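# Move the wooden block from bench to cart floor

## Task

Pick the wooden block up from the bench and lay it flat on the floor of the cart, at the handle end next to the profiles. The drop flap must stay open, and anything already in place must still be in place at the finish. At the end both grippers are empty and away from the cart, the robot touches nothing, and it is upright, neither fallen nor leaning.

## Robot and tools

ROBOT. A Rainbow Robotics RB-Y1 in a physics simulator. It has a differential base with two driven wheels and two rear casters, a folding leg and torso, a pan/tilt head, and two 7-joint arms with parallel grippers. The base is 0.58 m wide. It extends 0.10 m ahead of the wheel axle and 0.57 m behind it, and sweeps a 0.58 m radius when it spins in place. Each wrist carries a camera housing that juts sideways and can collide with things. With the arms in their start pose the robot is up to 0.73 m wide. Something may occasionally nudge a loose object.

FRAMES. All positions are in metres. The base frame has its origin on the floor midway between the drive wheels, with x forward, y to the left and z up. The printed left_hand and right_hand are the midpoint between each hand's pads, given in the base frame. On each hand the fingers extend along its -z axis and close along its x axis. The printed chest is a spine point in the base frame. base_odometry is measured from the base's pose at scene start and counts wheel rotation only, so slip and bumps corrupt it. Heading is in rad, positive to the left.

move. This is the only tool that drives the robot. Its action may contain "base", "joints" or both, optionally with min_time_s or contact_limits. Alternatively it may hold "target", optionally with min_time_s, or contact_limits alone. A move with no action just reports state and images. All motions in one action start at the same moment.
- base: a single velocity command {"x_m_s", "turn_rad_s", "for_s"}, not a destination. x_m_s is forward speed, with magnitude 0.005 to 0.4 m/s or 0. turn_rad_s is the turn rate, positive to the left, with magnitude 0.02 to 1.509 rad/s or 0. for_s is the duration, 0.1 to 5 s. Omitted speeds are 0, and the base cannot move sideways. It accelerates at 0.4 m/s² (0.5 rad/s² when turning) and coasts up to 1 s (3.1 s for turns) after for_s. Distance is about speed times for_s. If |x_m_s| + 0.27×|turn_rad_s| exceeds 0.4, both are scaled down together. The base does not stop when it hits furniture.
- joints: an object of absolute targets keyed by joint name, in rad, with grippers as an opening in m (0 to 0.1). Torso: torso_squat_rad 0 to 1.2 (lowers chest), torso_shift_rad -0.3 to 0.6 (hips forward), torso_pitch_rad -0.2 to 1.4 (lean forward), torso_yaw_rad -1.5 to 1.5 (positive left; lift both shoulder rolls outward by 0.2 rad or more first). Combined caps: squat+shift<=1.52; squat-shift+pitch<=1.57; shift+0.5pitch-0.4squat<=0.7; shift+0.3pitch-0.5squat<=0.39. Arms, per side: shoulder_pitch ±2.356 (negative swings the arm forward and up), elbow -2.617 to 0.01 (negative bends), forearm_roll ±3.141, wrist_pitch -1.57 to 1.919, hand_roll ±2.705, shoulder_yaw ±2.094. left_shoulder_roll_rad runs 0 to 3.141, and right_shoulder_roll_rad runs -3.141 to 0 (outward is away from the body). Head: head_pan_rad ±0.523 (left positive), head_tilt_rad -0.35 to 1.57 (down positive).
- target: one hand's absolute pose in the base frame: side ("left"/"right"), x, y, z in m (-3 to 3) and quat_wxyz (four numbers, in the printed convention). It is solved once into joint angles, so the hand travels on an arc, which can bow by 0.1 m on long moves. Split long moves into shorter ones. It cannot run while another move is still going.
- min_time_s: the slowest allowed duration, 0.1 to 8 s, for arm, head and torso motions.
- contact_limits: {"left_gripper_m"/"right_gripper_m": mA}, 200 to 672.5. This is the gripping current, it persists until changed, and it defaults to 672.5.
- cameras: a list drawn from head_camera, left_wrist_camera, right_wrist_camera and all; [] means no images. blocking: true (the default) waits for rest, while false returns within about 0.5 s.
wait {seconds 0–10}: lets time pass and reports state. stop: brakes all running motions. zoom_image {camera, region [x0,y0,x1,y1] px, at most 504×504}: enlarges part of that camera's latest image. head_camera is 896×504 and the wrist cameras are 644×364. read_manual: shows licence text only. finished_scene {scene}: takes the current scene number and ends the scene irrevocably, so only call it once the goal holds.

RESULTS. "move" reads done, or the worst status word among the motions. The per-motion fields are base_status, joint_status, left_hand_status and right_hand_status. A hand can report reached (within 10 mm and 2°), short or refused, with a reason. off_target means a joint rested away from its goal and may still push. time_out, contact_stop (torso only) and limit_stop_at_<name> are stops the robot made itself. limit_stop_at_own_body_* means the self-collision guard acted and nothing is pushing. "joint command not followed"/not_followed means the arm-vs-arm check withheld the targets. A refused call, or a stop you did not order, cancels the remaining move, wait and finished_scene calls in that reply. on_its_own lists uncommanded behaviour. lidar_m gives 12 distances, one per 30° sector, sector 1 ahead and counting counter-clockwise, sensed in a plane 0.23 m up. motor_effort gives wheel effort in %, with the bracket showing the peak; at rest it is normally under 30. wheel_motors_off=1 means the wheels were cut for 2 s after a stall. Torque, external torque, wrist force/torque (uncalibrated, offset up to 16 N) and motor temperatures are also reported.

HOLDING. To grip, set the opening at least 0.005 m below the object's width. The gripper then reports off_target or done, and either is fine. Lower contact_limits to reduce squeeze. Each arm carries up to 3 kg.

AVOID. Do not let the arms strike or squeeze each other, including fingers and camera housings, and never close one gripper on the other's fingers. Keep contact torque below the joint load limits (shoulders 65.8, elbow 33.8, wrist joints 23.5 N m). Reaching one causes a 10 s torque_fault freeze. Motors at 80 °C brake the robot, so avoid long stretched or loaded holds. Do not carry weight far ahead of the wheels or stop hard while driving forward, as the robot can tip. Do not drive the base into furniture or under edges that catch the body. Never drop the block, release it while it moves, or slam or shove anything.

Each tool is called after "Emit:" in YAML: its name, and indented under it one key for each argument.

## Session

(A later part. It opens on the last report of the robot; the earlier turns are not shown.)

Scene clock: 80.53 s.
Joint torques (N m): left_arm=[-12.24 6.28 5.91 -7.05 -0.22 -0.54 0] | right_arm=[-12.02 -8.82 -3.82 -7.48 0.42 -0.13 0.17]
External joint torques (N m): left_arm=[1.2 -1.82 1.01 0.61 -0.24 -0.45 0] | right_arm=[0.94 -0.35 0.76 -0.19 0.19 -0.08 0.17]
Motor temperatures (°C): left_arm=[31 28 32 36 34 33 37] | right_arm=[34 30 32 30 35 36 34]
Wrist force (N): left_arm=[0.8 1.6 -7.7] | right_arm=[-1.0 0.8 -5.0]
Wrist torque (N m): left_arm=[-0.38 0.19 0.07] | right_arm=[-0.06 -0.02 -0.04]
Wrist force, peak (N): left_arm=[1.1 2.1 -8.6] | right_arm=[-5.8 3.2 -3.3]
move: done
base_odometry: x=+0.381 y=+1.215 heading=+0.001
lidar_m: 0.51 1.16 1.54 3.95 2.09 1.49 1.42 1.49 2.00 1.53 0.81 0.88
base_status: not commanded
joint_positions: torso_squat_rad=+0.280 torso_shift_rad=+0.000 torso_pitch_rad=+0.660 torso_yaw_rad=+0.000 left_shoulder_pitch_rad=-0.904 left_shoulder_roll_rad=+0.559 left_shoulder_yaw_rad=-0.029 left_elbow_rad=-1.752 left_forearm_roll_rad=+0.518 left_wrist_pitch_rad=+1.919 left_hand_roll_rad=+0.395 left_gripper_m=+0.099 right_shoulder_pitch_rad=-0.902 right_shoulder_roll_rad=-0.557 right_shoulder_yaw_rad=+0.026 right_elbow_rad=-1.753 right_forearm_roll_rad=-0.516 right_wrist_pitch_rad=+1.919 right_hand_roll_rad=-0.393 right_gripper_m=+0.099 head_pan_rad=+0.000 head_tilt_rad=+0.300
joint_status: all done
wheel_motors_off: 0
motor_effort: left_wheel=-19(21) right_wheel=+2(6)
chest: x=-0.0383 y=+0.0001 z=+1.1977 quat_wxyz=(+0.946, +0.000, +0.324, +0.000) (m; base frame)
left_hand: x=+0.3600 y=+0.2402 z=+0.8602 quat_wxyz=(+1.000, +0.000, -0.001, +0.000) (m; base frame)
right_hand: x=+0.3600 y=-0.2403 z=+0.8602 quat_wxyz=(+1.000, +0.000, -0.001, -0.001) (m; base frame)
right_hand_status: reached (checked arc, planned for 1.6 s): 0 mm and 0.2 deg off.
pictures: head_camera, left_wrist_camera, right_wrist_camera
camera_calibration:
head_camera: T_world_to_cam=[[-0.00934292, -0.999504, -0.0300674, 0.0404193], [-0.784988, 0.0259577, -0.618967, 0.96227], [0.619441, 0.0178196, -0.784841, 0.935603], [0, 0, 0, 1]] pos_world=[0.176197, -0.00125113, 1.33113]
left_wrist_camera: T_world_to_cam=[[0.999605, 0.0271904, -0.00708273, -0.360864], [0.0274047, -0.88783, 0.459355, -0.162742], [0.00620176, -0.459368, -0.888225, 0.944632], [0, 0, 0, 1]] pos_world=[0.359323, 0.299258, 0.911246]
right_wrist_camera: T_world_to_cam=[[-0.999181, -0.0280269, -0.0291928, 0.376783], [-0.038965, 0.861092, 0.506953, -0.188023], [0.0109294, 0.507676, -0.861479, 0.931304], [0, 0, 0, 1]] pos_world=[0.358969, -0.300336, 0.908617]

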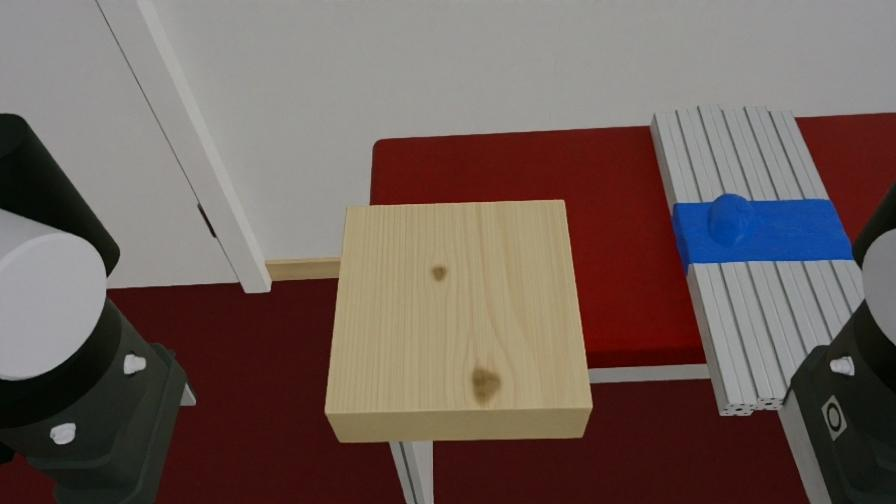

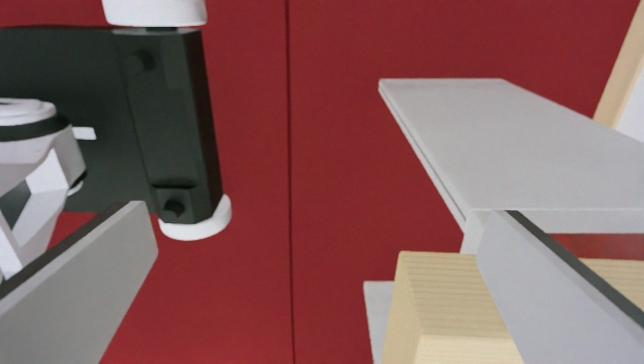

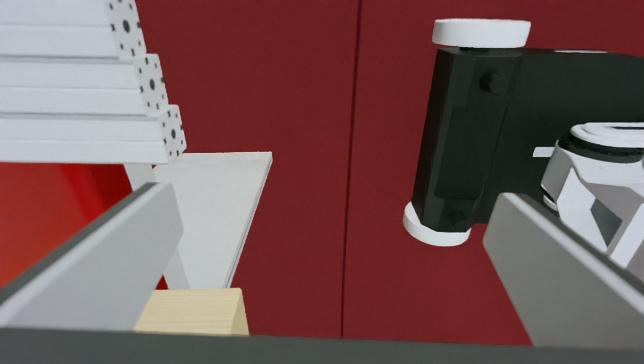

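Emit:
move:
  base: {"x_m_s": 0.15, "for_s": 1.2}
  joints: {"head_tilt_rad": 0.55}

Emit:
wait:
  seconds: 0.2

Scene clock: 93.03 s.
Joint torques (N m): left_arm=[-12.52 6.46 5.71 -6.8 -0.17 -0.45 -0.02] | right_arm=[-12.7 -8.81 -3.67 -7.4 0.3 -0.08 0.18]
External joint torques (N m): left_arm=[0.92 -1.64 0.82 0.87 -0.18 -0.36 -0.02] | right_arm=[0.26 -0.35 0.92 -0.12 0.07 -0.04 0.18]
Motor temperatures (°C): left_arm=[31 28 32 36 34 32 37] | right_arm=[34 30 32 30 35 36 34]
Wrist force (N): left_arm=[0.6 0.8 -7.7] | right_arm=[-0.4 1.0 -5.1]
Wrist torque (N m): left_arm=[-0.26 0.15 0.11] | right_arm=[-0.06 0.05 -0.07]
Wrist force, peak (N): left_arm=[1.6 1.0 -8.6] | right_arm=[-0.6 1.3 -5.8]
move: done
base_odometry: x=+0.561 y=+1.216 heading=+0.001
lidar_m: 0.34 0.33 1.29 3.35 2.37 1.68 1.61 1.67 2.24 1.17 0.72 0.87
base_status: done (sent for 1.2 of 1.2 s)
joint_positions: torso_squat_rad=+0.280 torso_shift_rad=+0.000 torso_pitch_rad=+0.660 torso_yaw_rad=+0.000 left_shoulder_pitch_rad=-0.904 left_shoulder_roll_rad=+0.559 left_shoulder_yaw_rad=-0.029 left_elbow_rad=-1.752 left_forearm_roll_rad=+0.518 left_wrist_pitch_rad=+1.919 left_hand_roll_rad=+0.395 left_gripper_m=+0.099 right_shoulder_pitch_rad=-0.902 right_shoulder_roll_rad=-0.557 right_shoulder_yaw_rad=+0.026 right_elbow_rad=-1.753 right_forearm_roll_rad=-0.516 right_wrist_pitch_rad=+1.919 right_hand_roll_rad=-0.393 right_gripper_m=+0.099 head_pan_rad=+0.000 head_tilt_rad=+0.550
joint_status: all done
wheel_motors_off: 0
motor_effort: left_wheel=+3(32) right_wheel=-2(38)
chest: x=-0.0383 y=+0.0001 z=+1.1977 quat_wxyz=(+0.946, +0.000, +0.324, +0.000) (m; base frame)
left_hand: x=+0.3600 y=+0.2402 z=+0.8602 quat_wxyz=(+1.000, +0.000, -0.001, +0.000) (m; base frame)
right_hand: x=+0.3599 y=-0.2404 z=+0.8600 quat_wxyz=(+1.000, +0.000, -0.001, -0.001) (m; base frame)
pictures: head_camera, left_wrist_camera, right_wrist_camera
camera_calibration:
head_camera: T_world_to_cam=[[-0.0165894, -0.999502, -0.0268601, 0.0368578], [-0.91374, 0.0260622, -0.405464, 0.688881], [0.405962, 0.0178167, -0.913716, 1.1302], [0, 0, 0, 1]] pos_world=[0.17125, -0.00125081, 1.31299]
left_wrist_camera: T_world_to_cam=[[0.999604, 0.0271849, -0.0073062, -0.360658], [0.0275026, -0.88783, 0.459349, -0.162772], [0.00600072, -0.459368, -0.888226, 0.944705], [0, 0, 0, 1]] pos_world=[0.359323, 0.299258, 0.911246]
right_wrist_camera: T_world_to_cam=[[-0.999191, -0.0279564, -0.0289216, 0.376557], [-0.0387667, 0.861093, 0.506967, -0.188056], [0.0107312, 0.507678, -0.86148, 0.931291], [0, 0, 0, 1]] pos_world=[0.358968, -0.300335, 0.908518]

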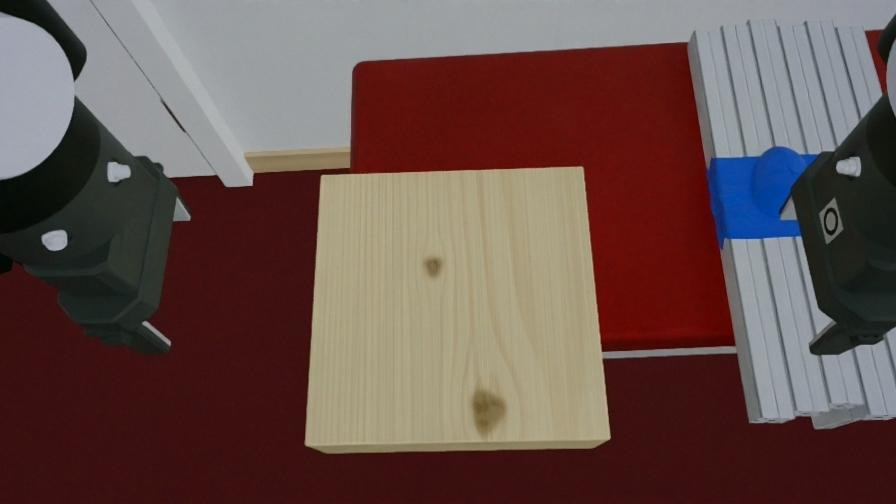

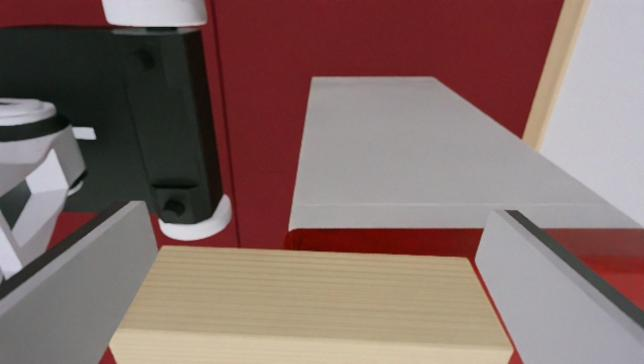

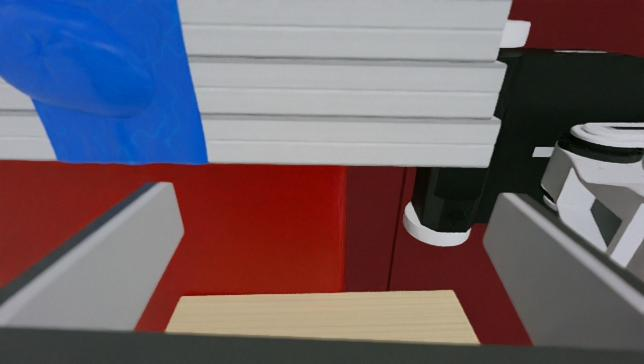

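Scene clock: 93.23 s.
Joint torques (N m): left_arm=[-12.23 6.42 5.65 -7.04 -0.11 -0.49 0.03] | right_arm=[-12.79 -9.17 -3.65 -7.38 0.38 -0.06 0.12]
External joint torques (N m): left_arm=[1.21 -1.68 0.76 0.63 -0.12 -0.4 0.03] | right_arm=[0.16 -0.71 0.94 -0.1 0.15 -0.01 0.12]
Motor temperatures (°C): left_arm=[31 28 32 36 34 32 37] | right_arm=[34 30 32 30 35 36 34]
Wrist force (N): left_arm=[1.0 1.2 -7.4] | right_arm=[-0.1 1.0 -5.2]
Wrist torque (N m): left_arm=[-0.26 0.23 0.08] | right_arm=[-0.08 0.09 -0.08]
Wrist force, peak (N): left_arm=[0.7 0.7 -8.7] | right_arm=[-0.8 0.8 -5.5]
base_odometry: x=+0.561 y=+1.216 heading=+0.001
lidar_m: 0.35 0.33 1.29 3.34 2.37 1.69 1.61 1.68 2.25 1.17 0.72 0.86
base_status: done (sent for 1.2 of 1.2 s)
joint_positions: torso_squat_rad=+0.280 torso_shift_rad=+0.000 torso_pitch_rad=+0.660 torso_yaw_rad=+0.000 left_shoulder_pitch_rad=-0.904 left_shoulder_roll_rad=+0.559 left_shoulder_yaw_rad=-0.029 left_elbow_rad=-1.752 left_forearm_roll_rad=+0.518 left_wrist_pitch_rad=+1.919 left_hand_roll_rad=+0.395 left_gripper_m=+0.099 right_shoulder_pitch_rad=-0.902 right_shoulder_roll_rad=-0.557 right_shoulder_yaw_rad=+0.026 right_elbow_rad=-1.753 right_forearm_roll_rad=-0.516 right_wrist_pitch_rad=+1.919 right_hand_roll_rad=-0.393 right_gripper_m=+0.099 head_pan_rad=+0.000 head_tilt_rad=+0.550
joint_status: all done
wheel_motors_off: 0
motor_effort: left_wheel=+3(32) right_wheel=-2(38)
chest: x=-0.0383 y=+0.0001 z=+1.1977 quat_wxyz=(+0.946, +0.000, +0.324, +0.000) (m; base frame)
left_hand: x=+0.3600 y=+0.2402 z=+0.8602 quat_wxyz=(+1.000, +0.000, -0.001, +0.000) (m; base frame)
right_hand: x=+0.3599 y=-0.2404 z=+0.8600 quat_wxyz=(+1.000, +0.000, -0.001, -0.001) (m; base frame)
wait: 0.20 s; no rest
pictures: head_camera, left_wrist_camera, right_wrist_camera
camera_calibration:
head_camera: T_world_to_cam=[[-0.0165894, -0.999502, -0.0268601, 0.0368578], [-0.91374, 0.0260622, -0.405464, 0.688881], [0.405962, 0.0178167, -0.913716, 1.1302], [0, 0, 0, 1]] pos_world=[0.17125, -0.00125081, 1.31299]
left_wrist_camera: T_world_to_cam=[[0.999604, 0.0271849, -0.0073062, -0.360658], [0.0275026, -0.88783, 0.459349, -0.162772], [0.00600072, -0.459368, -0.888226, 0.944705], [0, 0, 0, 1]] pos_world=[0.359323, 0.299258, 0.911246]
right_wrist_camera: T_world_to_cam=[[-0.999191, -0.0279564, -0.0289216, 0.376557], [-0.0387667, 0.861093, 0.506967, -0.188056], [0.0107312, 0.507678, -0.86148, 0.931291], [0, 0, 0, 1]] pos_world=[0.358968, -0.300335, 0.908518]

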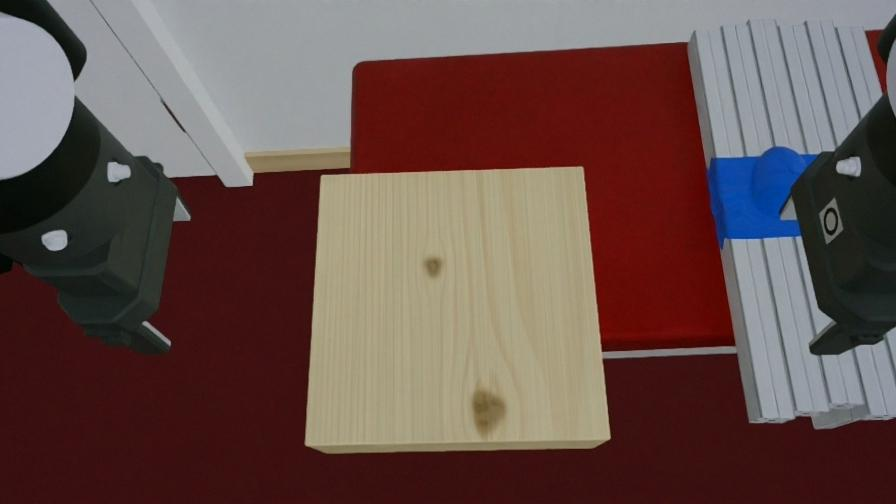

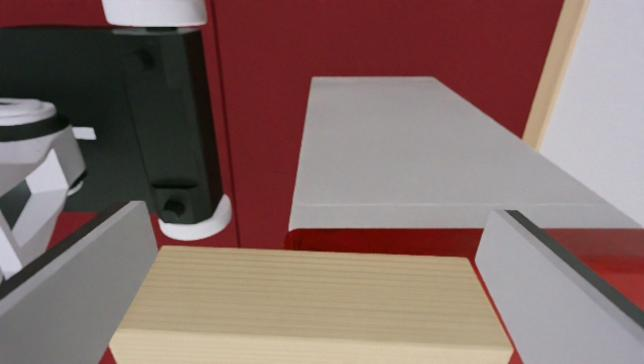

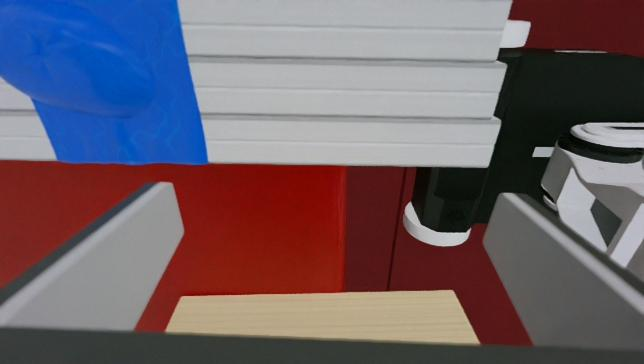

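Emit:
move:
  target: {"side": "right", "x": 0.37, "y": -0.15, "z": 0.86, "quat_wxyz": [1, 0, 0, 0]}
  cameras: []

Emit:
move:
  target: {"side": "left", "x": 0.37, "y": 0.165, "z": 0.86, "quat_wxyz": [1, 0, 0, 0]}

Emit:
wait:
  seconds: 0.2

Emit:
zoom_image:
  camera: "head_camera"
  region: [200, 150, 704, 434]

Scene clock: 101.33 s.
Joint torques (N m): left_arm=[-12.46 6.55 5.63 -7.15 -0.19 -0.45 -0.04] | right_arm=[-15.72 -5.46 -4.95 -7.5 0.33 0.14 0.26]
External joint torques (N m): left_arm=[0.98 -1.55 0.74 0.52 -0.21 -0.35 -0.04] | right_arm=[-0.41 -0.31 -0.78 -0.05 0.11 0.17 0.26]
Motor temperatures (°C): left_arm=[31 28 32 36 34 32 37] | right_arm=[34 30 32 30 35 36 34]
Wrist force (N): left_arm=[0.4 0.8 -7.2] | right_arm=[-1.0 0.8 -5.3]
Wrist torque (N m): left_arm=[-0.24 0.14 0.07] | right_arm=[-0.08 -0.03 -0.08]
Wrist force, peak (N): left_arm=[0.9 1.5 -8.8] | right_arm=[-0.9 -0.2 -6.1]
move: done
base_odometry: x=+0.561 y=+1.216 heading=+0.001
lidar_m: 0.34 0.33 1.29 3.35 2.38 1.70 1.61 1.69 2.23 1.17 0.70 0.87
base_status: not commanded
joint_positions: torso_squat_rad=+0.280 torso_shift_rad=+0.000 torso_pitch_rad=+0.660 torso_yaw_rad=+0.000 left_shoulder_pitch_rad=-0.904 left_shoulder_roll_rad=+0.559 left_shoulder_yaw_rad=-0.029 left_elbow_rad=-1.751 left_forearm_roll_rad=+0.518 left_wrist_pitch_rad=+1.919 left_hand_roll_rad=+0.395 left_gripper_m=+0.099 right_shoulder_pitch_rad=-1.058 right_shoulder_roll_rad=-0.449 right_shoulder_yaw_rad=+0.226 right_elbow_rad=-1.669 right_forearm_roll_rad=-0.471 right_wrist_pitch_rad=+1.918 right_hand_roll_rad=-0.585 right_gripper_m=+0.099 head_pan_rad=+0.000 head_tilt_rad=+0.550
joint_status: all done
wheel_motors_off: 0
motor_effort: left_wheel=+4(4) right_wheel=-5(5)
chest: x=-0.0383 y=+0.0001 z=+1.1977 quat_wxyz=(+0.946, +0.000, +0.324, +0.000) (m; base frame)
left_hand: x=+0.3600 y=+0.2402 z=+0.8602 quat_wxyz=(+1.000, +0.000, -0.001, +0.000) (m; base frame)
right_hand: x=+0.3699 y=-0.1499 z=+0.8601 quat_wxyz=(+1.000, +0.000, +0.000, +0.000) (m; base frame)
right_hand_status: reached (checked arc, planned for 0.5 s): 0 mm and 0.0 deg off.
pictures: none
No camera images: "cameras" was empty.

Scene clock: 102.27 s.
Joint torques (N m): left_arm=[-13.61 4.82 5.52 -6.62 -0.1 -0.34 -0.12] | right_arm=[-15.47 -5.36 -4.66 -7.62 0.4 0.24 0.14]
External joint torques (N m): left_arm=[1.73 -0.49 0.98 1.2 -0.11 -0.25 -0.12] | right_arm=[-0.17 -0.2 -0.48 -0.17 0.18 0.27 0.14]
Motor temperatures (°C): left_arm=[31 28 32 36 34 32 37] | right_arm=[34 30 32 30 35 36 34]
Wrist force (N): left_arm=[0.4 0.9 -7.9] | right_arm=[-0.2 0.5 -5.6]
Wrist torque (N m): left_arm=[-0.24 0.14 0.06] | right_arm=[-0.04 0.08 -0.05]
Wrist force, peak (N): left_arm=[0.5 2.4 -8.3] | right_arm=[-1.0 1.0 -5.4]
move: done
base_odometry: x=+0.561 y=+1.216 heading=+0.001
lidar_m: 0.34 0.35 1.30 3.37 2.37 1.70 1.60 1.69 2.23 1.17 0.70 0.87
base_status: not commanded
joint_positions: torso_squat_rad=+0.280 torso_shift_rad=+0.000 torso_pitch_rad=+0.660 torso_yaw_rad=+0.000 left_shoulder_pitch_rad=-1.032 left_shoulder_roll_rad=+0.470 left_shoulder_yaw_rad=-0.195 left_elbow_rad=-1.690 left_forearm_roll_rad=+0.478 left_wrist_pitch_rad=+1.919 left_hand_roll_rad=+0.555 left_gripper_m=+0.099 right_shoulder_pitch_rad=-1.058 right_shoulder_roll_rad=-0.449 right_shoulder_yaw_rad=+0.226 right_elbow_rad=-1.669 right_forearm_roll_rad=-0.471 right_wrist_pitch_rad=+1.918 right_hand_roll_rad=-0.585 right_gripper_m=+0.099 head_pan_rad=+0.000 head_tilt_rad=+0.550
joint_status: all done
wheel_motors_off: 0
motor_effort: left_wheel=+4(7) right_wheel=-4(6)
chest: x=-0.0383 y=+0.0001 z=+1.1977 quat_wxyz=(+0.946, +0.000, +0.324, +0.000) (m; base frame)
left_hand: x=+0.3696 y=+0.1650 z=+0.8608 quat_wxyz=(+1.000, +0.000, -0.002, -0.001) (m; base frame)
left_hand_status: reached (checked arc, planned for 0.5 s): 1 mm and 0.2 deg off.
right_hand: x=+0.3699 y=-0.1499 z=+0.8600 quat_wxyz=(+1.000, +0.000, +0.000, +0.000) (m; base frame)
pictures: head_camera, left_wrist_camera, right_wrist_camera
camera_calibration:
head_camera: T_world_to_cam=[[-0.0165847, -0.999502, -0.0268627, 0.0368587], [-0.913724, 0.0260596, -0.4055, 0.688834], [0.405998, 0.01782, -0.9137, 1.13022], [0, 0, 0, 1]] pos_world=[0.17115, -0.00125083, 1.31299]
left_wrist_camera: T_world_to_cam=[[0.999659, 0.0256296, -0.00491214, -0.370063], [0.0250169, -0.887613, 0.459911, -0.22963], [0.00742726, -0.459877, -0.887952, 0.910019], [0, 0, 0, 1]] pos_world=[0.368923, 0.224159, 0.911844]
right_wrist_camera: T_world_to_cam=[[-0.999229, -0.0290498, -0.0264249, 0.386783], [-0.03844, 0.861187, 0.506832, -0.265482], [0.00803342, 0.507457, -0.86164, 0.886392], [0, 0, 0, 1]] pos_world=[0.369159, -0.20994, 0.908526]

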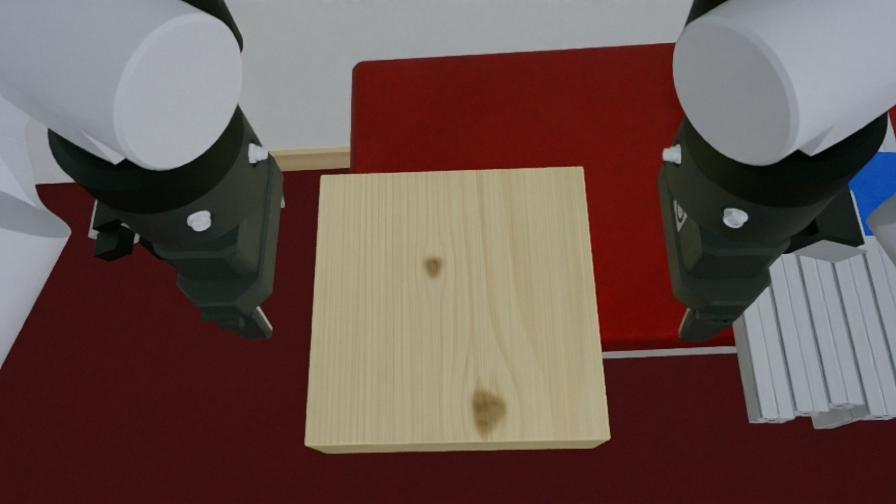

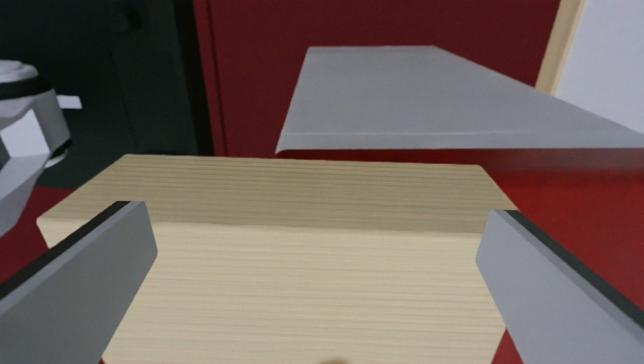

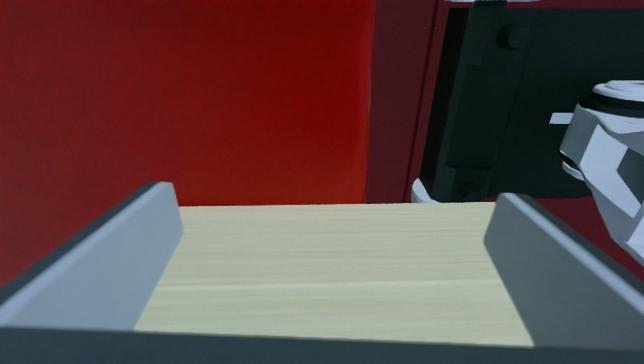

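Scene clock: 102.47 s.
Joint torques (N m): left_arm=[-13.58 4.61 5.53 -6.64 -0.17 -0.36 -0.12] | right_arm=[-15.71 -5.35 -4.84 -7.73 0.3 0.08 0.33]
External joint torques (N m): left_arm=[1.76 -0.7 0.99 1.18 -0.19 -0.27 -0.12] | right_arm=[-0.41 -0.19 -0.67 -0.29 0.08 0.11 0.33]
Motor temperatures (°C): left_arm=[31 28 32 36 34 32 37] | right_arm=[34 30 32 30 35 36 34]
Wrist force (N): left_arm=[0.7 1.1 -7.5] | right_arm=[-0.7 0.9 -5.3]
Wrist torque (N m): left_arm=[-0.30 0.14 0.04] | right_arm=[-0.12 0.02 -0.09]
Wrist force, peak (N): left_arm=[1.0 2.2 -7.7] | right_arm=[-0.6 1.4 -5.7]
base_odometry: x=+0.561 y=+1.216 heading=+0.001
lidar_m: 0.35 0.34 1.28 3.36 2.37 1.68 1.61 1.68 2.24 1.17 0.72 0.86
base_status: not commanded
joint_positions: torso_squat_rad=+0.280 torso_shift_rad=+0.000 torso_pitch_rad=+0.660 torso_yaw_rad=+0.000 left_shoulder_pitch_rad=-1.032 left_shoulder_roll_rad=+0.470 left_shoulder_yaw_rad=-0.195 left_elbow_rad=-1.690 left_forearm_roll_rad=+0.478 left_wrist_pitch_rad=+1.919 left_hand_roll_rad=+0.555 left_gripper_m=+0.099 right_shoulder_pitch_rad=-1.058 right_shoulder_roll_rad=-0.449 right_shoulder_yaw_rad=+0.226 right_elbow_rad=-1.669 right_forearm_roll_rad=-0.471 right_wrist_pitch_rad=+1.918 right_hand_roll_rad=-0.585 right_gripper_m=+0.099 head_pan_rad=+0.000 head_tilt_rad=+0.550
joint_status: all done
wheel_motors_off: 0
motor_effort: left_wheel=+5(7) right_wheel=-4(6)
chest: x=-0.0383 y=+0.0001 z=+1.1977 quat_wxyz=(+0.946, +0.000, +0.324, +0.000) (m; base frame)
left_hand: x=+0.3696 y=+0.1650 z=+0.8608 quat_wxyz=(+1.000, +0.000, -0.002, -0.001) (m; base frame)
left_hand_status: reached (checked arc, planned for 0.5 s): 1 mm and 0.2 deg off.
right_hand: x=+0.3699 y=-0.1499 z=+0.8600 quat_wxyz=(+1.000, +0.000, +0.000, +0.000) (m; base frame)
wait: 0.20 s; no rest
pictures: head_camera, left_wrist_camera, right_wrist_camera
camera_calibration:
head_camera: T_world_to_cam=[[-0.0165847, -0.999502, -0.0268627, 0.0368587], [-0.913724, 0.0260596, -0.4055, 0.688834], [0.405998, 0.01782, -0.9137, 1.13022], [0, 0, 0, 1]] pos_world=[0.17115, -0.00125083, 1.31299]
left_wrist_camera: T_world_to_cam=[[0.999659, 0.0256296, -0.00491214, -0.370063], [0.0250169, -0.887613, 0.459911, -0.22963], [0.00742726, -0.459877, -0.887952, 0.910019], [0, 0, 0, 1]] pos_world=[0.368923, 0.224159, 0.911844]
right_wrist_camera: T_world_to_cam=[[-0.999229, -0.0290498, -0.0264249, 0.386783], [-0.03844, 0.861187, 0.506832, -0.265482], [0.00803342, 0.507457, -0.86164, 0.886392], [0, 0, 0, 1]] pos_world=[0.369159, -0.20994, 0.908526]

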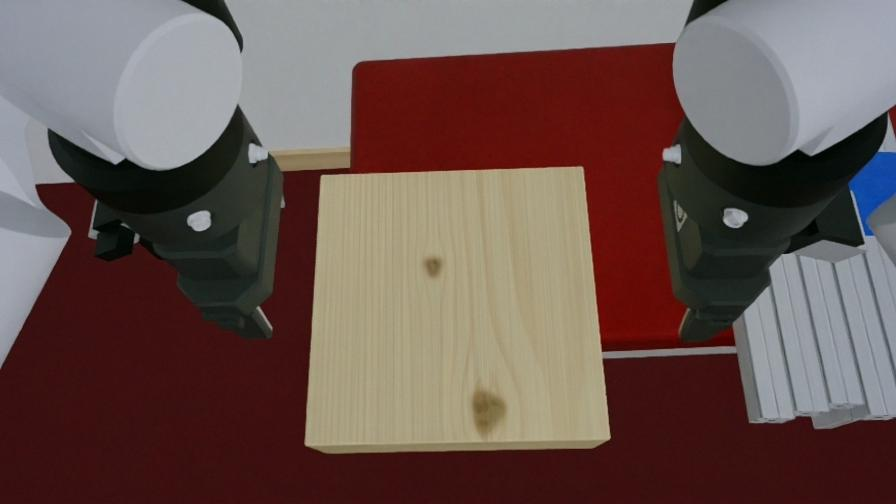

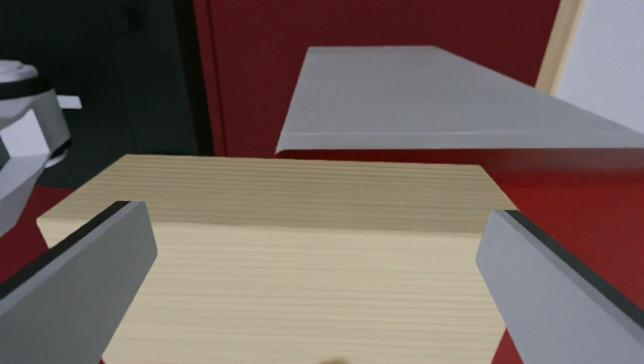

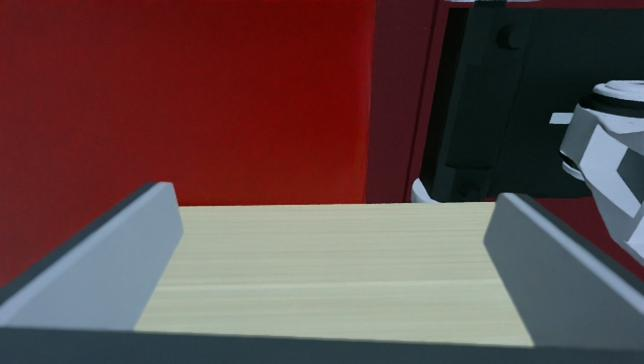

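Scaled by 1.000.

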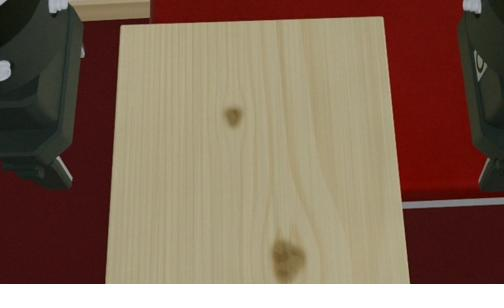

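Emit:
move:
  target: {"side": "right", "x": 0.37, "y": -0.125, "z": 0.757, "quat_wxyz": [1, 0, 0, 0]}
  cameras: []

Emit:
move:
  target: {"side": "left", "x": 0.37, "y": 0.165, "z": 0.757, "quat_wxyz": [1, 0, 0, 0]}

Emit:
wait:
  seconds: 0.3

Scene clock: 105.57 s.
Joint torques (N m): left_arm=[-13.99 4 5.67 -7.16 -0.15 -0.23 -0.03] | right_arm=[-15.77 -2.19 -2.73 -7.7 0.1 0.27 0.06]
External joint torques (N m): left_arm=[1.35 -1.31 1.13 0.66 -0.16 -0.15 -0.03] | right_arm=[-0.42 1.29 0.47 0.06 -0.14 0.3 0.06]
Motor temperatures (°C): left_arm=[31 28 32 36 34 32 37] | right_arm=[34 30 32 30 35 36 34]
Wrist force (N): left_arm=[0.8 2.0 -7.9] | right_arm=[-1.3 0.3 -2.1]
Wrist torque (N m): left_arm=[-0.37 0.16 0.12] | right_arm=[-0.05 -0.19 -0.10]
Wrist force, peak (N): left_arm=[0.4 1.7 -8.5] | right_arm=[-1.2 0.6 -6.8]
move: done
base_odometry: x=+0.561 y=+1.216 heading=+0.001
lidar_m: 0.33 0.34 1.28 3.35 2.37 1.69 1.61 1.67 2.24 1.17 0.71 0.87
base_status: not commanded
joint_positions: torso_squat_rad=+0.280 torso_shift_rad=+0.000 torso_pitch_rad=+0.660 torso_yaw_rad=+0.000 left_shoulder_pitch_rad=-1.032 left_shoulder_roll_rad=+0.470 left_shoulder_yaw_rad=-0.195 left_elbow_rad=-1.689 left_forearm_roll_rad=+0.478 left_wrist_pitch_rad=+1.919 left_hand_roll_rad=+0.555 left_gripper_m=+0.099 right_shoulder_pitch_rad=-1.051 right_shoulder_roll_rad=-0.340 right_shoulder_yaw_rad=+0.319 right_elbow_rad=-1.300 right_forearm_roll_rad=-0.364 right_wrist_pitch_rad=+1.561 right_hand_roll_rad=-0.539 right_gripper_m=+0.099 head_pan_rad=+0.000 head_tilt_rad=+0.550
joint_status: all done
wheel_motors_off: 0
motor_effort: left_wheel=+5(5) right_wheel=-3(6)
chest: x=-0.0383 y=+0.0001 z=+1.1977 quat_wxyz=(+0.946, +0.000, +0.324, +0.000) (m; base frame)
left_hand: x=+0.3696 y=+0.1652 z=+0.8607 quat_wxyz=(+1.000, +0.000, -0.002, -0.001) (m; base frame)
right_hand: x=+0.3700 y=-0.1251 z=+0.7571 quat_wxyz=(+1.000, +0.000, +0.000, +0.000) (m; base frame)
right_hand_status: reached (checked arc, planned for 0.7 s): 0 mm and 0.0 deg off.
pictures: none
No camera images: "cameras" was empty.

Scene clock: 106.57 s.
Joint torques (N m): left_arm=[-14.2 3.56 4.18 -7.91 -0.18 -0.04 -0.2] | right_arm=[-14.88 -2.37 -2.78 -7.57 0.06 0.11 0.1]
External joint torques (N m): left_arm=[0.83 -1.09 0.42 0.27 -0.19 0.04 -0.2] | right_arm=[0.47 1.11 0.41 0.19 -0.18 0.14 0.1]
Motor temperatures (°C): left_arm=[31 28 32 36 34 32 37] | right_arm=[34 30 32 30 35 36 34]
Wrist force (N): left_arm=[0.6 1.3 -7.1] | right_arm=[-1.0 0.2 -2.5]
Wrist torque (N m): left_arm=[-0.27 0.17 0.07] | right_arm=[-0.12 -0.12 -0.12]
Wrist force, peak (N): left_arm=[-0.1 0.7 -9.2] | right_arm=[-0.9 0.5 -2.7]
move: done
base_odometry: x=+0.561 y=+1.216 heading=+0.001
lidar_m: 0.35 0.34 1.29 3.36 2.36 1.67 1.60 1.68 2.24 1.17 0.70 0.87
base_status: not commanded
joint_positions: torso_squat_rad=+0.280 torso_shift_rad=+0.000 torso_pitch_rad=+0.660 torso_yaw_rad=+0.000 left_shoulder_pitch_rad=-0.995 left_shoulder_roll_rad=+0.401 left_shoulder_yaw_rad=-0.256 left_elbow_rad=-1.347 left_forearm_roll_rad=+0.390 left_wrist_pitch_rad=+1.565 left_hand_roll_rad=+0.464 left_gripper_m=+0.099 right_shoulder_pitch_rad=-1.051 right_shoulder_roll_rad=-0.340 right_shoulder_yaw_rad=+0.319 right_elbow_rad=-1.300 right_forearm_roll_rad=-0.364 right_wrist_pitch_rad=+1.561 right_hand_roll_rad=-0.539 right_gripper_m=+0.099 head_pan_rad=+0.000 head_tilt_rad=+0.550
joint_status: all done
wheel_motors_off: 0
motor_effort: left_wheel=+5(7) right_wheel=-2(5)
chest: x=-0.0383 y=+0.0001 z=+1.1977 quat_wxyz=(+0.946, +0.000, +0.324, +0.000) (m; base frame)
left_hand: x=+0.3700 y=+0.1650 z=+0.7571 quat_wxyz=(+1.000, +0.000, +0.000, +0.000) (m; base frame)
left_hand_status: reached (checked arc, planned for 0.7 s): 0 mm and 0.0 deg off.
right_hand: x=+0.3701 y=-0.1251 z=+0.7572 quat_wxyz=(+1.000, +0.000, +0.000, +0.000) (m; base frame)
pictures: head_camera, left_wrist_camera, right_wrist_camera
camera_calibration:
head_camera: T_world_to_cam=[[-0.0165825, -0.999502, -0.0268629, 0.0368612], [-0.913686, 0.0260594, -0.405584, 0.688978], [0.406082, 0.0178186, -0.913663, 1.13024], [0, 0, 0, 1]] pos_world=[0.17115, -0.00125083, 1.31309]
left_wrist_camera: T_world_to_cam=[[0.999599, 0.0270226, -0.00846494, -0.368488], [0.0278909, -0.887833, 0.45932, -0.182575], [0.00489658, -0.459372, -0.888231, 0.818938], [0, 0, 0, 1]] pos_world=[0.369422, 0.224058, 0.808147]
right_wrist_camera: T_world_to_cam=[[-0.999224, -0.0288065, -0.0268516, 0.385276], [-0.0384448, 0.86131, 0.506623, -0.234575], [0.00853351, 0.507263, -0.861749, 0.78496], [0, 0, 0, 1]] pos_world=[0.36926, -0.18504, 0.805625]

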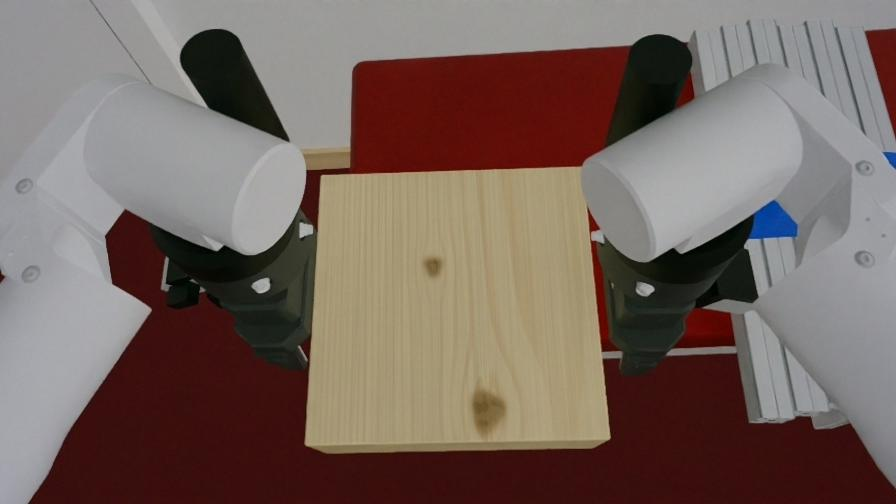

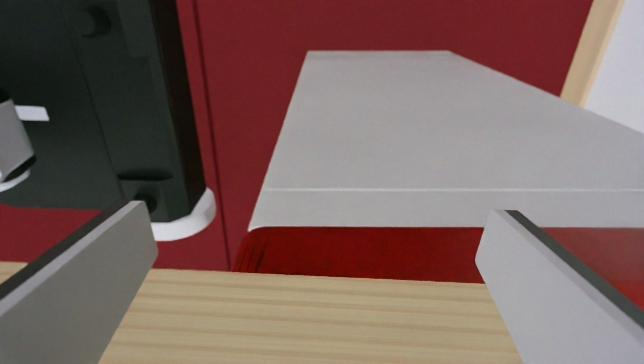

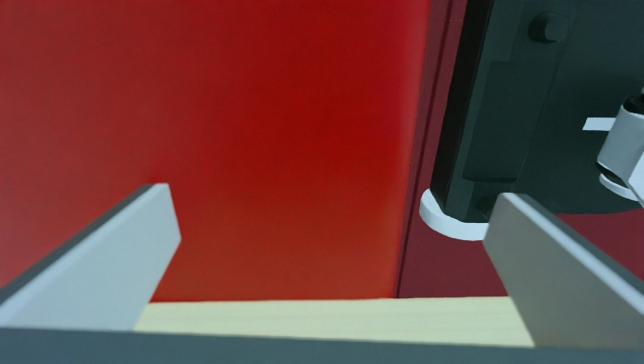

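Scene clock: 106.87 s.
Joint torques (N m): left_arm=[-14.07 3.84 4.18 -7.88 -0.13 -0.17 -0.31] | right_arm=[-15.26 -2.13 -2.8 -7.48 0.06 0.08 0.13]
External joint torques (N m): left_arm=[0.96 -0.81 0.42 0.29 -0.15 -0.08 -0.31] | right_arm=[0.1 1.35 0.4 0.28 -0.18 0.11 0.13]
Motor temperatures (°C): left_arm=[31 28 32 36 34 32 37] | right_arm=[34 30 32 30 35 36 34]
Wrist force (N): left_arm=[0.7 1.6 -8.1] | right_arm=[-0.8 0.7 -2.4]
Wrist torque (N m): left_arm=[-0.36 0.13 0.06] | right_arm=[-0.10 -0.09 -0.11]
Wrist force, peak (N): left_arm=[0.8 1.7 -8.7] | right_arm=[-0.8 0.7 -2.4]
base_odometry: x=+0.561 y=+1.216 heading=+0.001
lidar_m: 0.33 0.33 1.30 3.36 2.37 1.69 1.61 1.68 2.25 1.17 0.71 0.87
base_status: not commanded
joint_positions: torso_squat_rad=+0.280 torso_shift_rad=+0.000 torso_pitch_rad=+0.660 torso_yaw_rad=+0.000 left_shoulder_pitch_rad=-0.995 left_shoulder_roll_rad=+0.401 left_shoulder_yaw_rad=-0.256 left_elbow_rad=-1.347 left_forearm_roll_rad=+0.390 left_wrist_pitch_rad=+1.565 left_hand_roll_rad=+0.464 left_gripper_m=+0.099 right_shoulder_pitch_rad=-1.051 right_shoulder_roll_rad=-0.340 right_shoulder_yaw_rad=+0.319 right_elbow_rad=-1.300 right_forearm_roll_rad=-0.364 right_wrist_pitch_rad=+1.561 right_hand_roll_rad=-0.539 right_gripper_m=+0.099 head_pan_rad=+0.000 head_tilt_rad=+0.550
joint_status: all done
wheel_motors_off: 0
motor_effort: left_wheel=+4(7) right_wheel=-3(5)
chest: x=-0.0383 y=+0.0001 z=+1.1977 quat_wxyz=(+0.946, +0.000, +0.324, +0.000) (m; base frame)
left_hand: x=+0.3700 y=+0.1650 z=+0.7571 quat_wxyz=(+1.000, +0.000, +0.000, +0.000) (m; base frame)
left_hand_status: reached (checked arc, planned for 0.7 s): 0 mm and 0.0 deg off.
right_hand: x=+0.3701 y=-0.1251 z=+0.7572 quat_wxyz=(+1.000, +0.000, +0.000, +0.000) (m; base frame)
wait: 0.30 s; at rest by 0.27 s
pictures: head_camera, left_wrist_camera, right_wrist_camera
camera_calibration:
head_camera: T_world_to_cam=[[-0.0165825, -0.999502, -0.0268629, 0.0368612], [-0.913686, 0.0260594, -0.405584, 0.688978], [0.406082, 0.0178186, -0.913663, 1.13024], [0, 0, 0, 1]] pos_world=[0.17115, -0.00125083, 1.31309]
left_wrist_camera: T_world_to_cam=[[0.999599, 0.0270226, -0.00846494, -0.368488], [0.0278909, -0.887833, 0.45932, -0.182575], [0.00489658, -0.459372, -0.888231, 0.818938], [0, 0, 0, 1]] pos_world=[0.369422, 0.224058, 0.808147]
right_wrist_camera: T_world_to_cam=[[-0.999224, -0.0288065, -0.0268516, 0.385276], [-0.0384448, 0.86131, 0.506623, -0.234575], [0.00853351, 0.507263, -0.861749, 0.78496], [0, 0, 0, 1]] pos_world=[0.36926, -0.18504, 0.805625]

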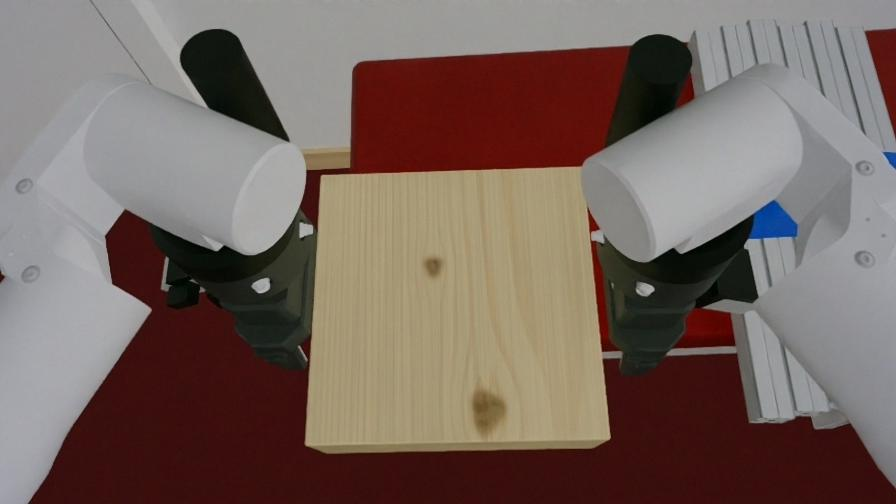

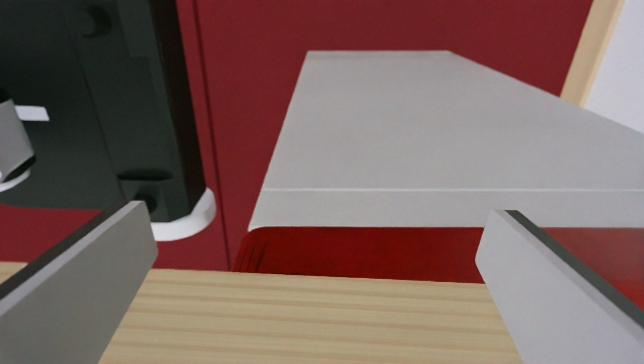

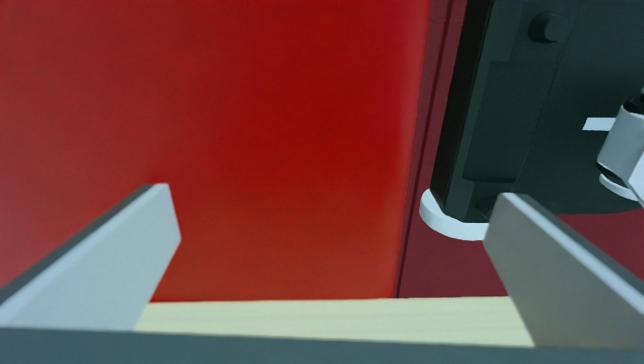

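Emit:
move:
  target: {"side": "right", "x": 0.37, "y": -0.105, "z": 0.767, "quat_wxyz": [1, 0, 0, 0]}
  cameras: []

Emit:
move:
  target: {"side": "left", "x": 0.37, "y": 0.14, "z": 0.76, "quat_wxyz": [1, 0, 0, 0]}
  cameras: []

Emit:
wait:
  seconds: 0.3

Scene clock: 109.17 s.
Joint torques (N m): left_arm=[-18.49 -11.38 0.97 -12.4 5.92 -2.75 0.82] | right_arm=[-23.82 12.98 -0.8 -15.47 -5.03 -3.19 -1.2]
External joint torques (N m): left_arm=[-3.47 -16.14 -2.82 -4.25 5.91 -2.67 0.82] | right_arm=[-8.13 15.8 2.28 -7.64 -5.27 -3.17 -1.2]
Motor temperatures (°C): left_arm=[31 28 32 36 34 32 37] | right_arm=[34 30 32 30 35 36 34]
Wrist force (N): left_arm=[3.1 33.2 -8.0] | right_arm=[-1.4 -29.4 -13.2]
Wrist torque (N m): left_arm=[-1.36 0.31 -1.04] | right_arm=[0.79 -0.33 1.18]
Wrist force, peak (N): left_arm=[4.3 43.3 -9.5] | right_arm=[-3.4 -42.1 -10.8]
move: done
base_odometry: x=+0.561 y=+1.216 heading=+0.001
lidar_m: 0.34 0.34 1.30 3.35 2.38 1.70 1.60 1.69 2.24 1.16 0.71 0.87
base_status: not commanded
joint_positions: torso_squat_rad=+0.280 torso_shift_rad=+0.000 torso_pitch_rad=+0.660 torso_yaw_rad=+0.000 left_shoulder_pitch_rad=-0.994 left_shoulder_roll_rad=+0.405 left_shoulder_yaw_rad=-0.255 left_elbow_rad=-1.346 left_forearm_roll_rad=+0.388 left_wrist_pitch_rad=+1.565 left_hand_roll_rad=+0.464 left_gripper_m=+0.099 right_shoulder_pitch_rad=-1.076 right_shoulder_roll_rad=-0.313 right_shoulder_yaw_rad=+0.335 right_elbow_rad=-1.306 right_forearm_roll_rad=-0.347 right_wrist_pitch_rad=+1.594 right_hand_roll_rad=-0.573 right_gripper_m=+0.099 head_pan_rad=+0.000 head_tilt_rad=+0.550
joint_status: all done
wheel_motors_off: 0
motor_effort: left_wheel=+4(6) right_wheel=-4(7)
chest: x=-0.0383 y=+0.0001 z=+1.1977 quat_wxyz=(+0.946, +0.000, +0.324, +0.000) (m; base frame)
left_hand: x=+0.3701 y=+0.1681 z=+0.7567 quat_wxyz=(+1.000, +0.003, +0.000, +0.001) (m; base frame)
right_hand: x=+0.3699 y=-0.1087 z=+0.7656 quat_wxyz=(+1.000, -0.003, +0.001, -0.001) (m; base frame)
right_hand_status: reached (checked arc, planned for 0.2 s): 4 mm and 0.3 deg off.
pictures: none
No camera images: "cameras" was empty.

Scene clock: 119.43 s.
Joint torques (N m): left_arm=[-26.23 -35.09 -6.38 -19.77 14.4 -7.41 2.84] | right_arm=[-32.84 38.71 2.58 -23.56 -12.33 -7.73 -3.19]
External joint torques (N m): left_arm=[-10.94 -39.29 -10.01 -11.59 14.43 -7.36 2.84] | right_arm=[-17.19 41.69 5.7 -15.76 -12.59 -7.72 -3.19]
External joint torques when the fault began: left_arm=[-18.34 -59.16 -17.03 -18.76 22.64 -10.81 4.53]
Motor temperatures (°C): left_arm=[31 29 32 37 36 33 38] | right_arm=[35 31 32 32 38 37 34]
Wrist force (N): left_arm=[3.7 76.3 -4.5] | right_arm=[-1.8 -71.2 -12.8]
Wrist torque (N m): left_arm=[-2.74 0.27 -2.80] | right_arm=[2.35 -0.32 2.85]
Wrist force, peak (N): left_arm=[6.3 124.1 -6.2] | right_arm=[-3.7 -116.8 -15.6]
move: torque_fault
TORQUE FAULT: left_shoulder_roll_rad reached its load limit. The robot stopped for 10 seconds, dropped its targets and accepts commands again. The stop added 9.1 s to the call.
base_odometry: x=+0.561 y=+1.216 heading=+0.001
lidar_m: 0.33 0.34 1.30 3.35 2.37 1.69 1.60 1.69 2.25 1.17 0.71 0.88
base_status: not commanded
joint_positions: torso_squat_rad=+0.280 torso_shift_rad=+0.000 torso_pitch_rad=+0.660 torso_yaw_rad=+0.000 left_shoulder_pitch_rad=-1.015 left_shoulder_roll_rad=+0.381 left_shoulder_yaw_rad=-0.274 left_elbow_rad=-1.334 left_forearm_roll_rad=+0.357 left_wrist_pitch_rad=+1.583 left_hand_roll_rad=+0.500 left_gripper_m=+0.099 right_shoulder_pitch_rad=-1.074 right_shoulder_roll_rad=-0.320 right_shoulder_yaw_rad=+0.334 right_elbow_rad=-1.304 right_forearm_roll_rad=-0.346 right_wrist_pitch_rad=+1.595 right_hand_roll_rad=-0.572 right_gripper_m=+0.099 head_pan_rad=+0.000 head_tilt_rad=+0.550
joint_status: left_shoulder_roll_rad torque_fault (moved -0.024 of -0.046); left_forearm_roll_rad torque_fault (moved -0.032 of -0.024); the others done
wheel_motors_off: 0
motor_effort: left_wheel=+5(18) right_wheel=-3(18)
chest: x=-0.0383 y=+0.0001 z=+1.1977 quat_wxyz=(+0.946, +0.000, +0.324, +0.000) (m; base frame)
left_hand: x=+0.3702 y=+0.1586 z=+0.7581 quat_wxyz=(+1.000, +0.014, +0.001, +0.007) (m; base frame)
left_hand_status: short (checked arc, planned for 0.2 s): torque_fault, 19 mm and 1.8 deg off.
right_hand: x=+0.3699 y=-0.1137 z=+0.7644 quat_wxyz=(+1.000, -0.007, +0.001, -0.003) (m; base frame)
pictures: none
No camera images: "cameras" was empty.

not run: a stop that you did not command came earlier in this reply.

Emit:
move:
  target: {"side": "left", "x": 0.37, "y": 0.159, "z": 0.76, "quat_wxyz": [1, 0, 0, 0]}

Scene clock: 121.87 s.
Joint torques (N m): left_arm=[-22.42 -20.27 -1.92 -16.59 9.08 -4.52 1.85] | right_arm=[-28.96 23.98 0.81 -19.17 -8 -4.76 -2.14]
External joint torques (N m): left_arm=[-7.32 -24.82 -5.66 -8.41 9.08 -4.44 1.85] | right_arm=[-13.29 26.87 3.9 -11.36 -8.25 -4.74 -2.14]
Motor temperatures (°C): left_arm=[31 29 32 37 37 33 38] | right_arm=[35 32 32 32 38 37 34]
Wrist force (N): left_arm=[4.4 47.3 -11.7] | right_arm=[-1.7 -44.9 -14.2]
Wrist torque (N m): left_arm=[-1.71 0.27 -1.61] | right_arm=[1.37 -0.35 1.79]
Wrist force, peak (N): left_arm=[4.5 77.5 -6.3] | right_arm=[-2.2 -71.6 -13.5]
move: done
base_odometry: x=+0.561 y=+1.216 heading=+0.001
lidar_m: 0.34 0.33 1.28 3.35 2.39 1.69 1.62 1.68 2.24 1.16 0.71 0.87
base_status: not commanded
joint_positions: torso_squat_rad=+0.280 torso_shift_rad=+0.000 torso_pitch_rad=+0.660 torso_yaw_rad=+0.000 left_shoulder_pitch_rad=-1.000 left_shoulder_roll_rad=+0.397 left_shoulder_yaw_rad=-0.259 left_elbow_rad=-1.352 left_forearm_roll_rad=+0.380 left_wrist_pitch_rad=+1.579 left_hand_roll_rad=+0.476 left_gripper_m=+0.099 right_shoulder_pitch_rad=-1.075 right_shoulder_roll_rad=-0.316 right_shoulder_yaw_rad=+0.334 right_elbow_rad=-1.305 right_forearm_roll_rad=-0.347 right_wrist_pitch_rad=+1.594 right_hand_roll_rad=-0.573 right_gripper_m=+0.099 head_pan_rad=+0.000 head_tilt_rad=+0.550
joint_status: all done
wheel_motors_off: 0
motor_effort: left_wheel=+4(5) right_wheel=-5(6)
chest: x=-0.0382 y=+0.0001 z=+1.1977 quat_wxyz=(+0.946, +0.000, +0.324, +0.000) (m; base frame)
left_hand: x=+0.3701 y=+0.1640 z=+0.7593 quat_wxyz=(+1.000, +0.005, +0.001, +0.002) (m; base frame)
left_hand_status: reached (checked arc, planned for 0.2 s): 5 mm and 0.6 deg off.
right_hand: x=+0.3698 y=-0.1110 z=+0.7648 quat_wxyz=(+1.000, -0.005, +0.001, -0.002) (m; base frame)
pictures: head_camera, left_wrist_camera, right_wrist_camera
camera_calibration:
head_camera: T_world_to_cam=[[-0.0165922, -0.999501, -0.0268602, 0.0368584], [-0.913777, 0.0260631, -0.40538, 0.688777], [0.405878, 0.0178181, -0.913754, 1.13027], [0, 0, 0, 1]] pos_world=[0.17125, -0.00125081, 1.31299]
left_wrist_camera: T_world_to_cam=[[0.999464, 0.0312391, -0.00977903, -0.368151], [0.0322938, -0.892172, 0.45054, -0.178723], [0.0053499, -0.450614, -0.892703, 0.822238], [0, 0, 0, 1]] pos_world=[0.369326, 0.222561, 0.810936]
right_wrist_camera: T_world_to_cam=[[-0.999403, -0.0252159, -0.0236167, 0.383645], [-0.0336382, 0.866095, 0.498746, -0.245851], [0.00787801, 0.499243, -0.866426, 0.787334], [0, 0, 0, 1]] pos_world=[0.368944, -0.170467, 0.813844]

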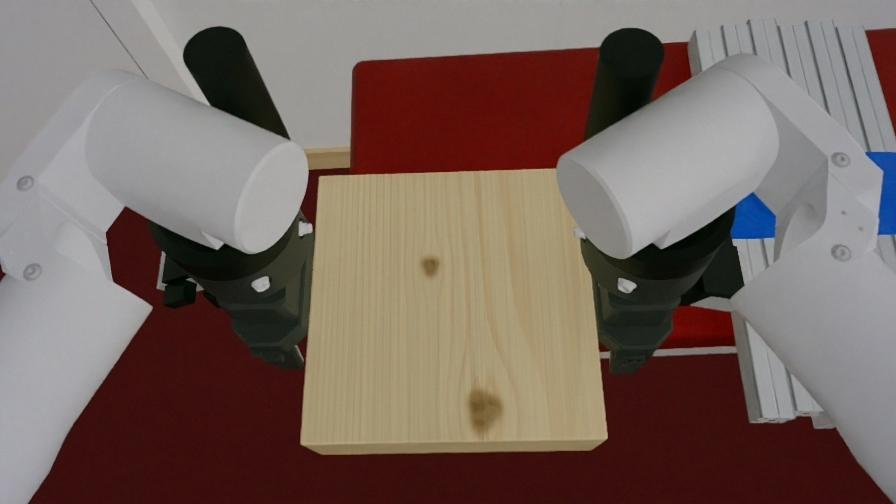

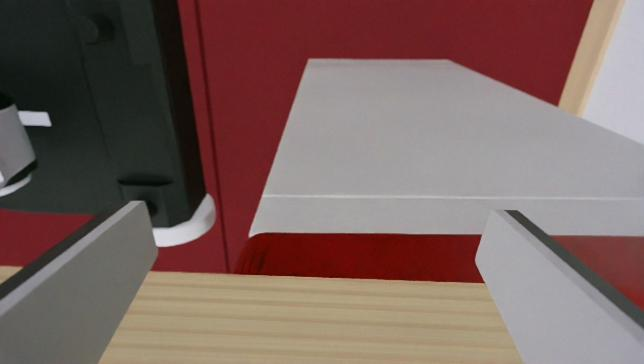

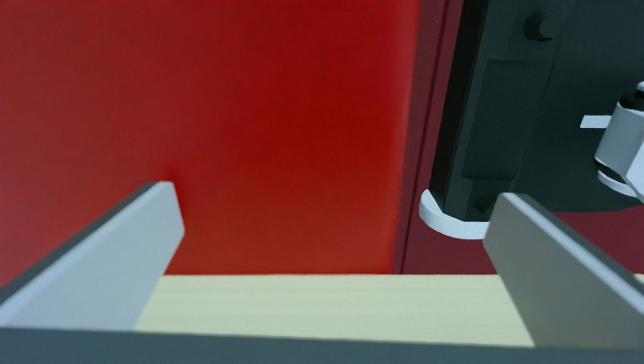

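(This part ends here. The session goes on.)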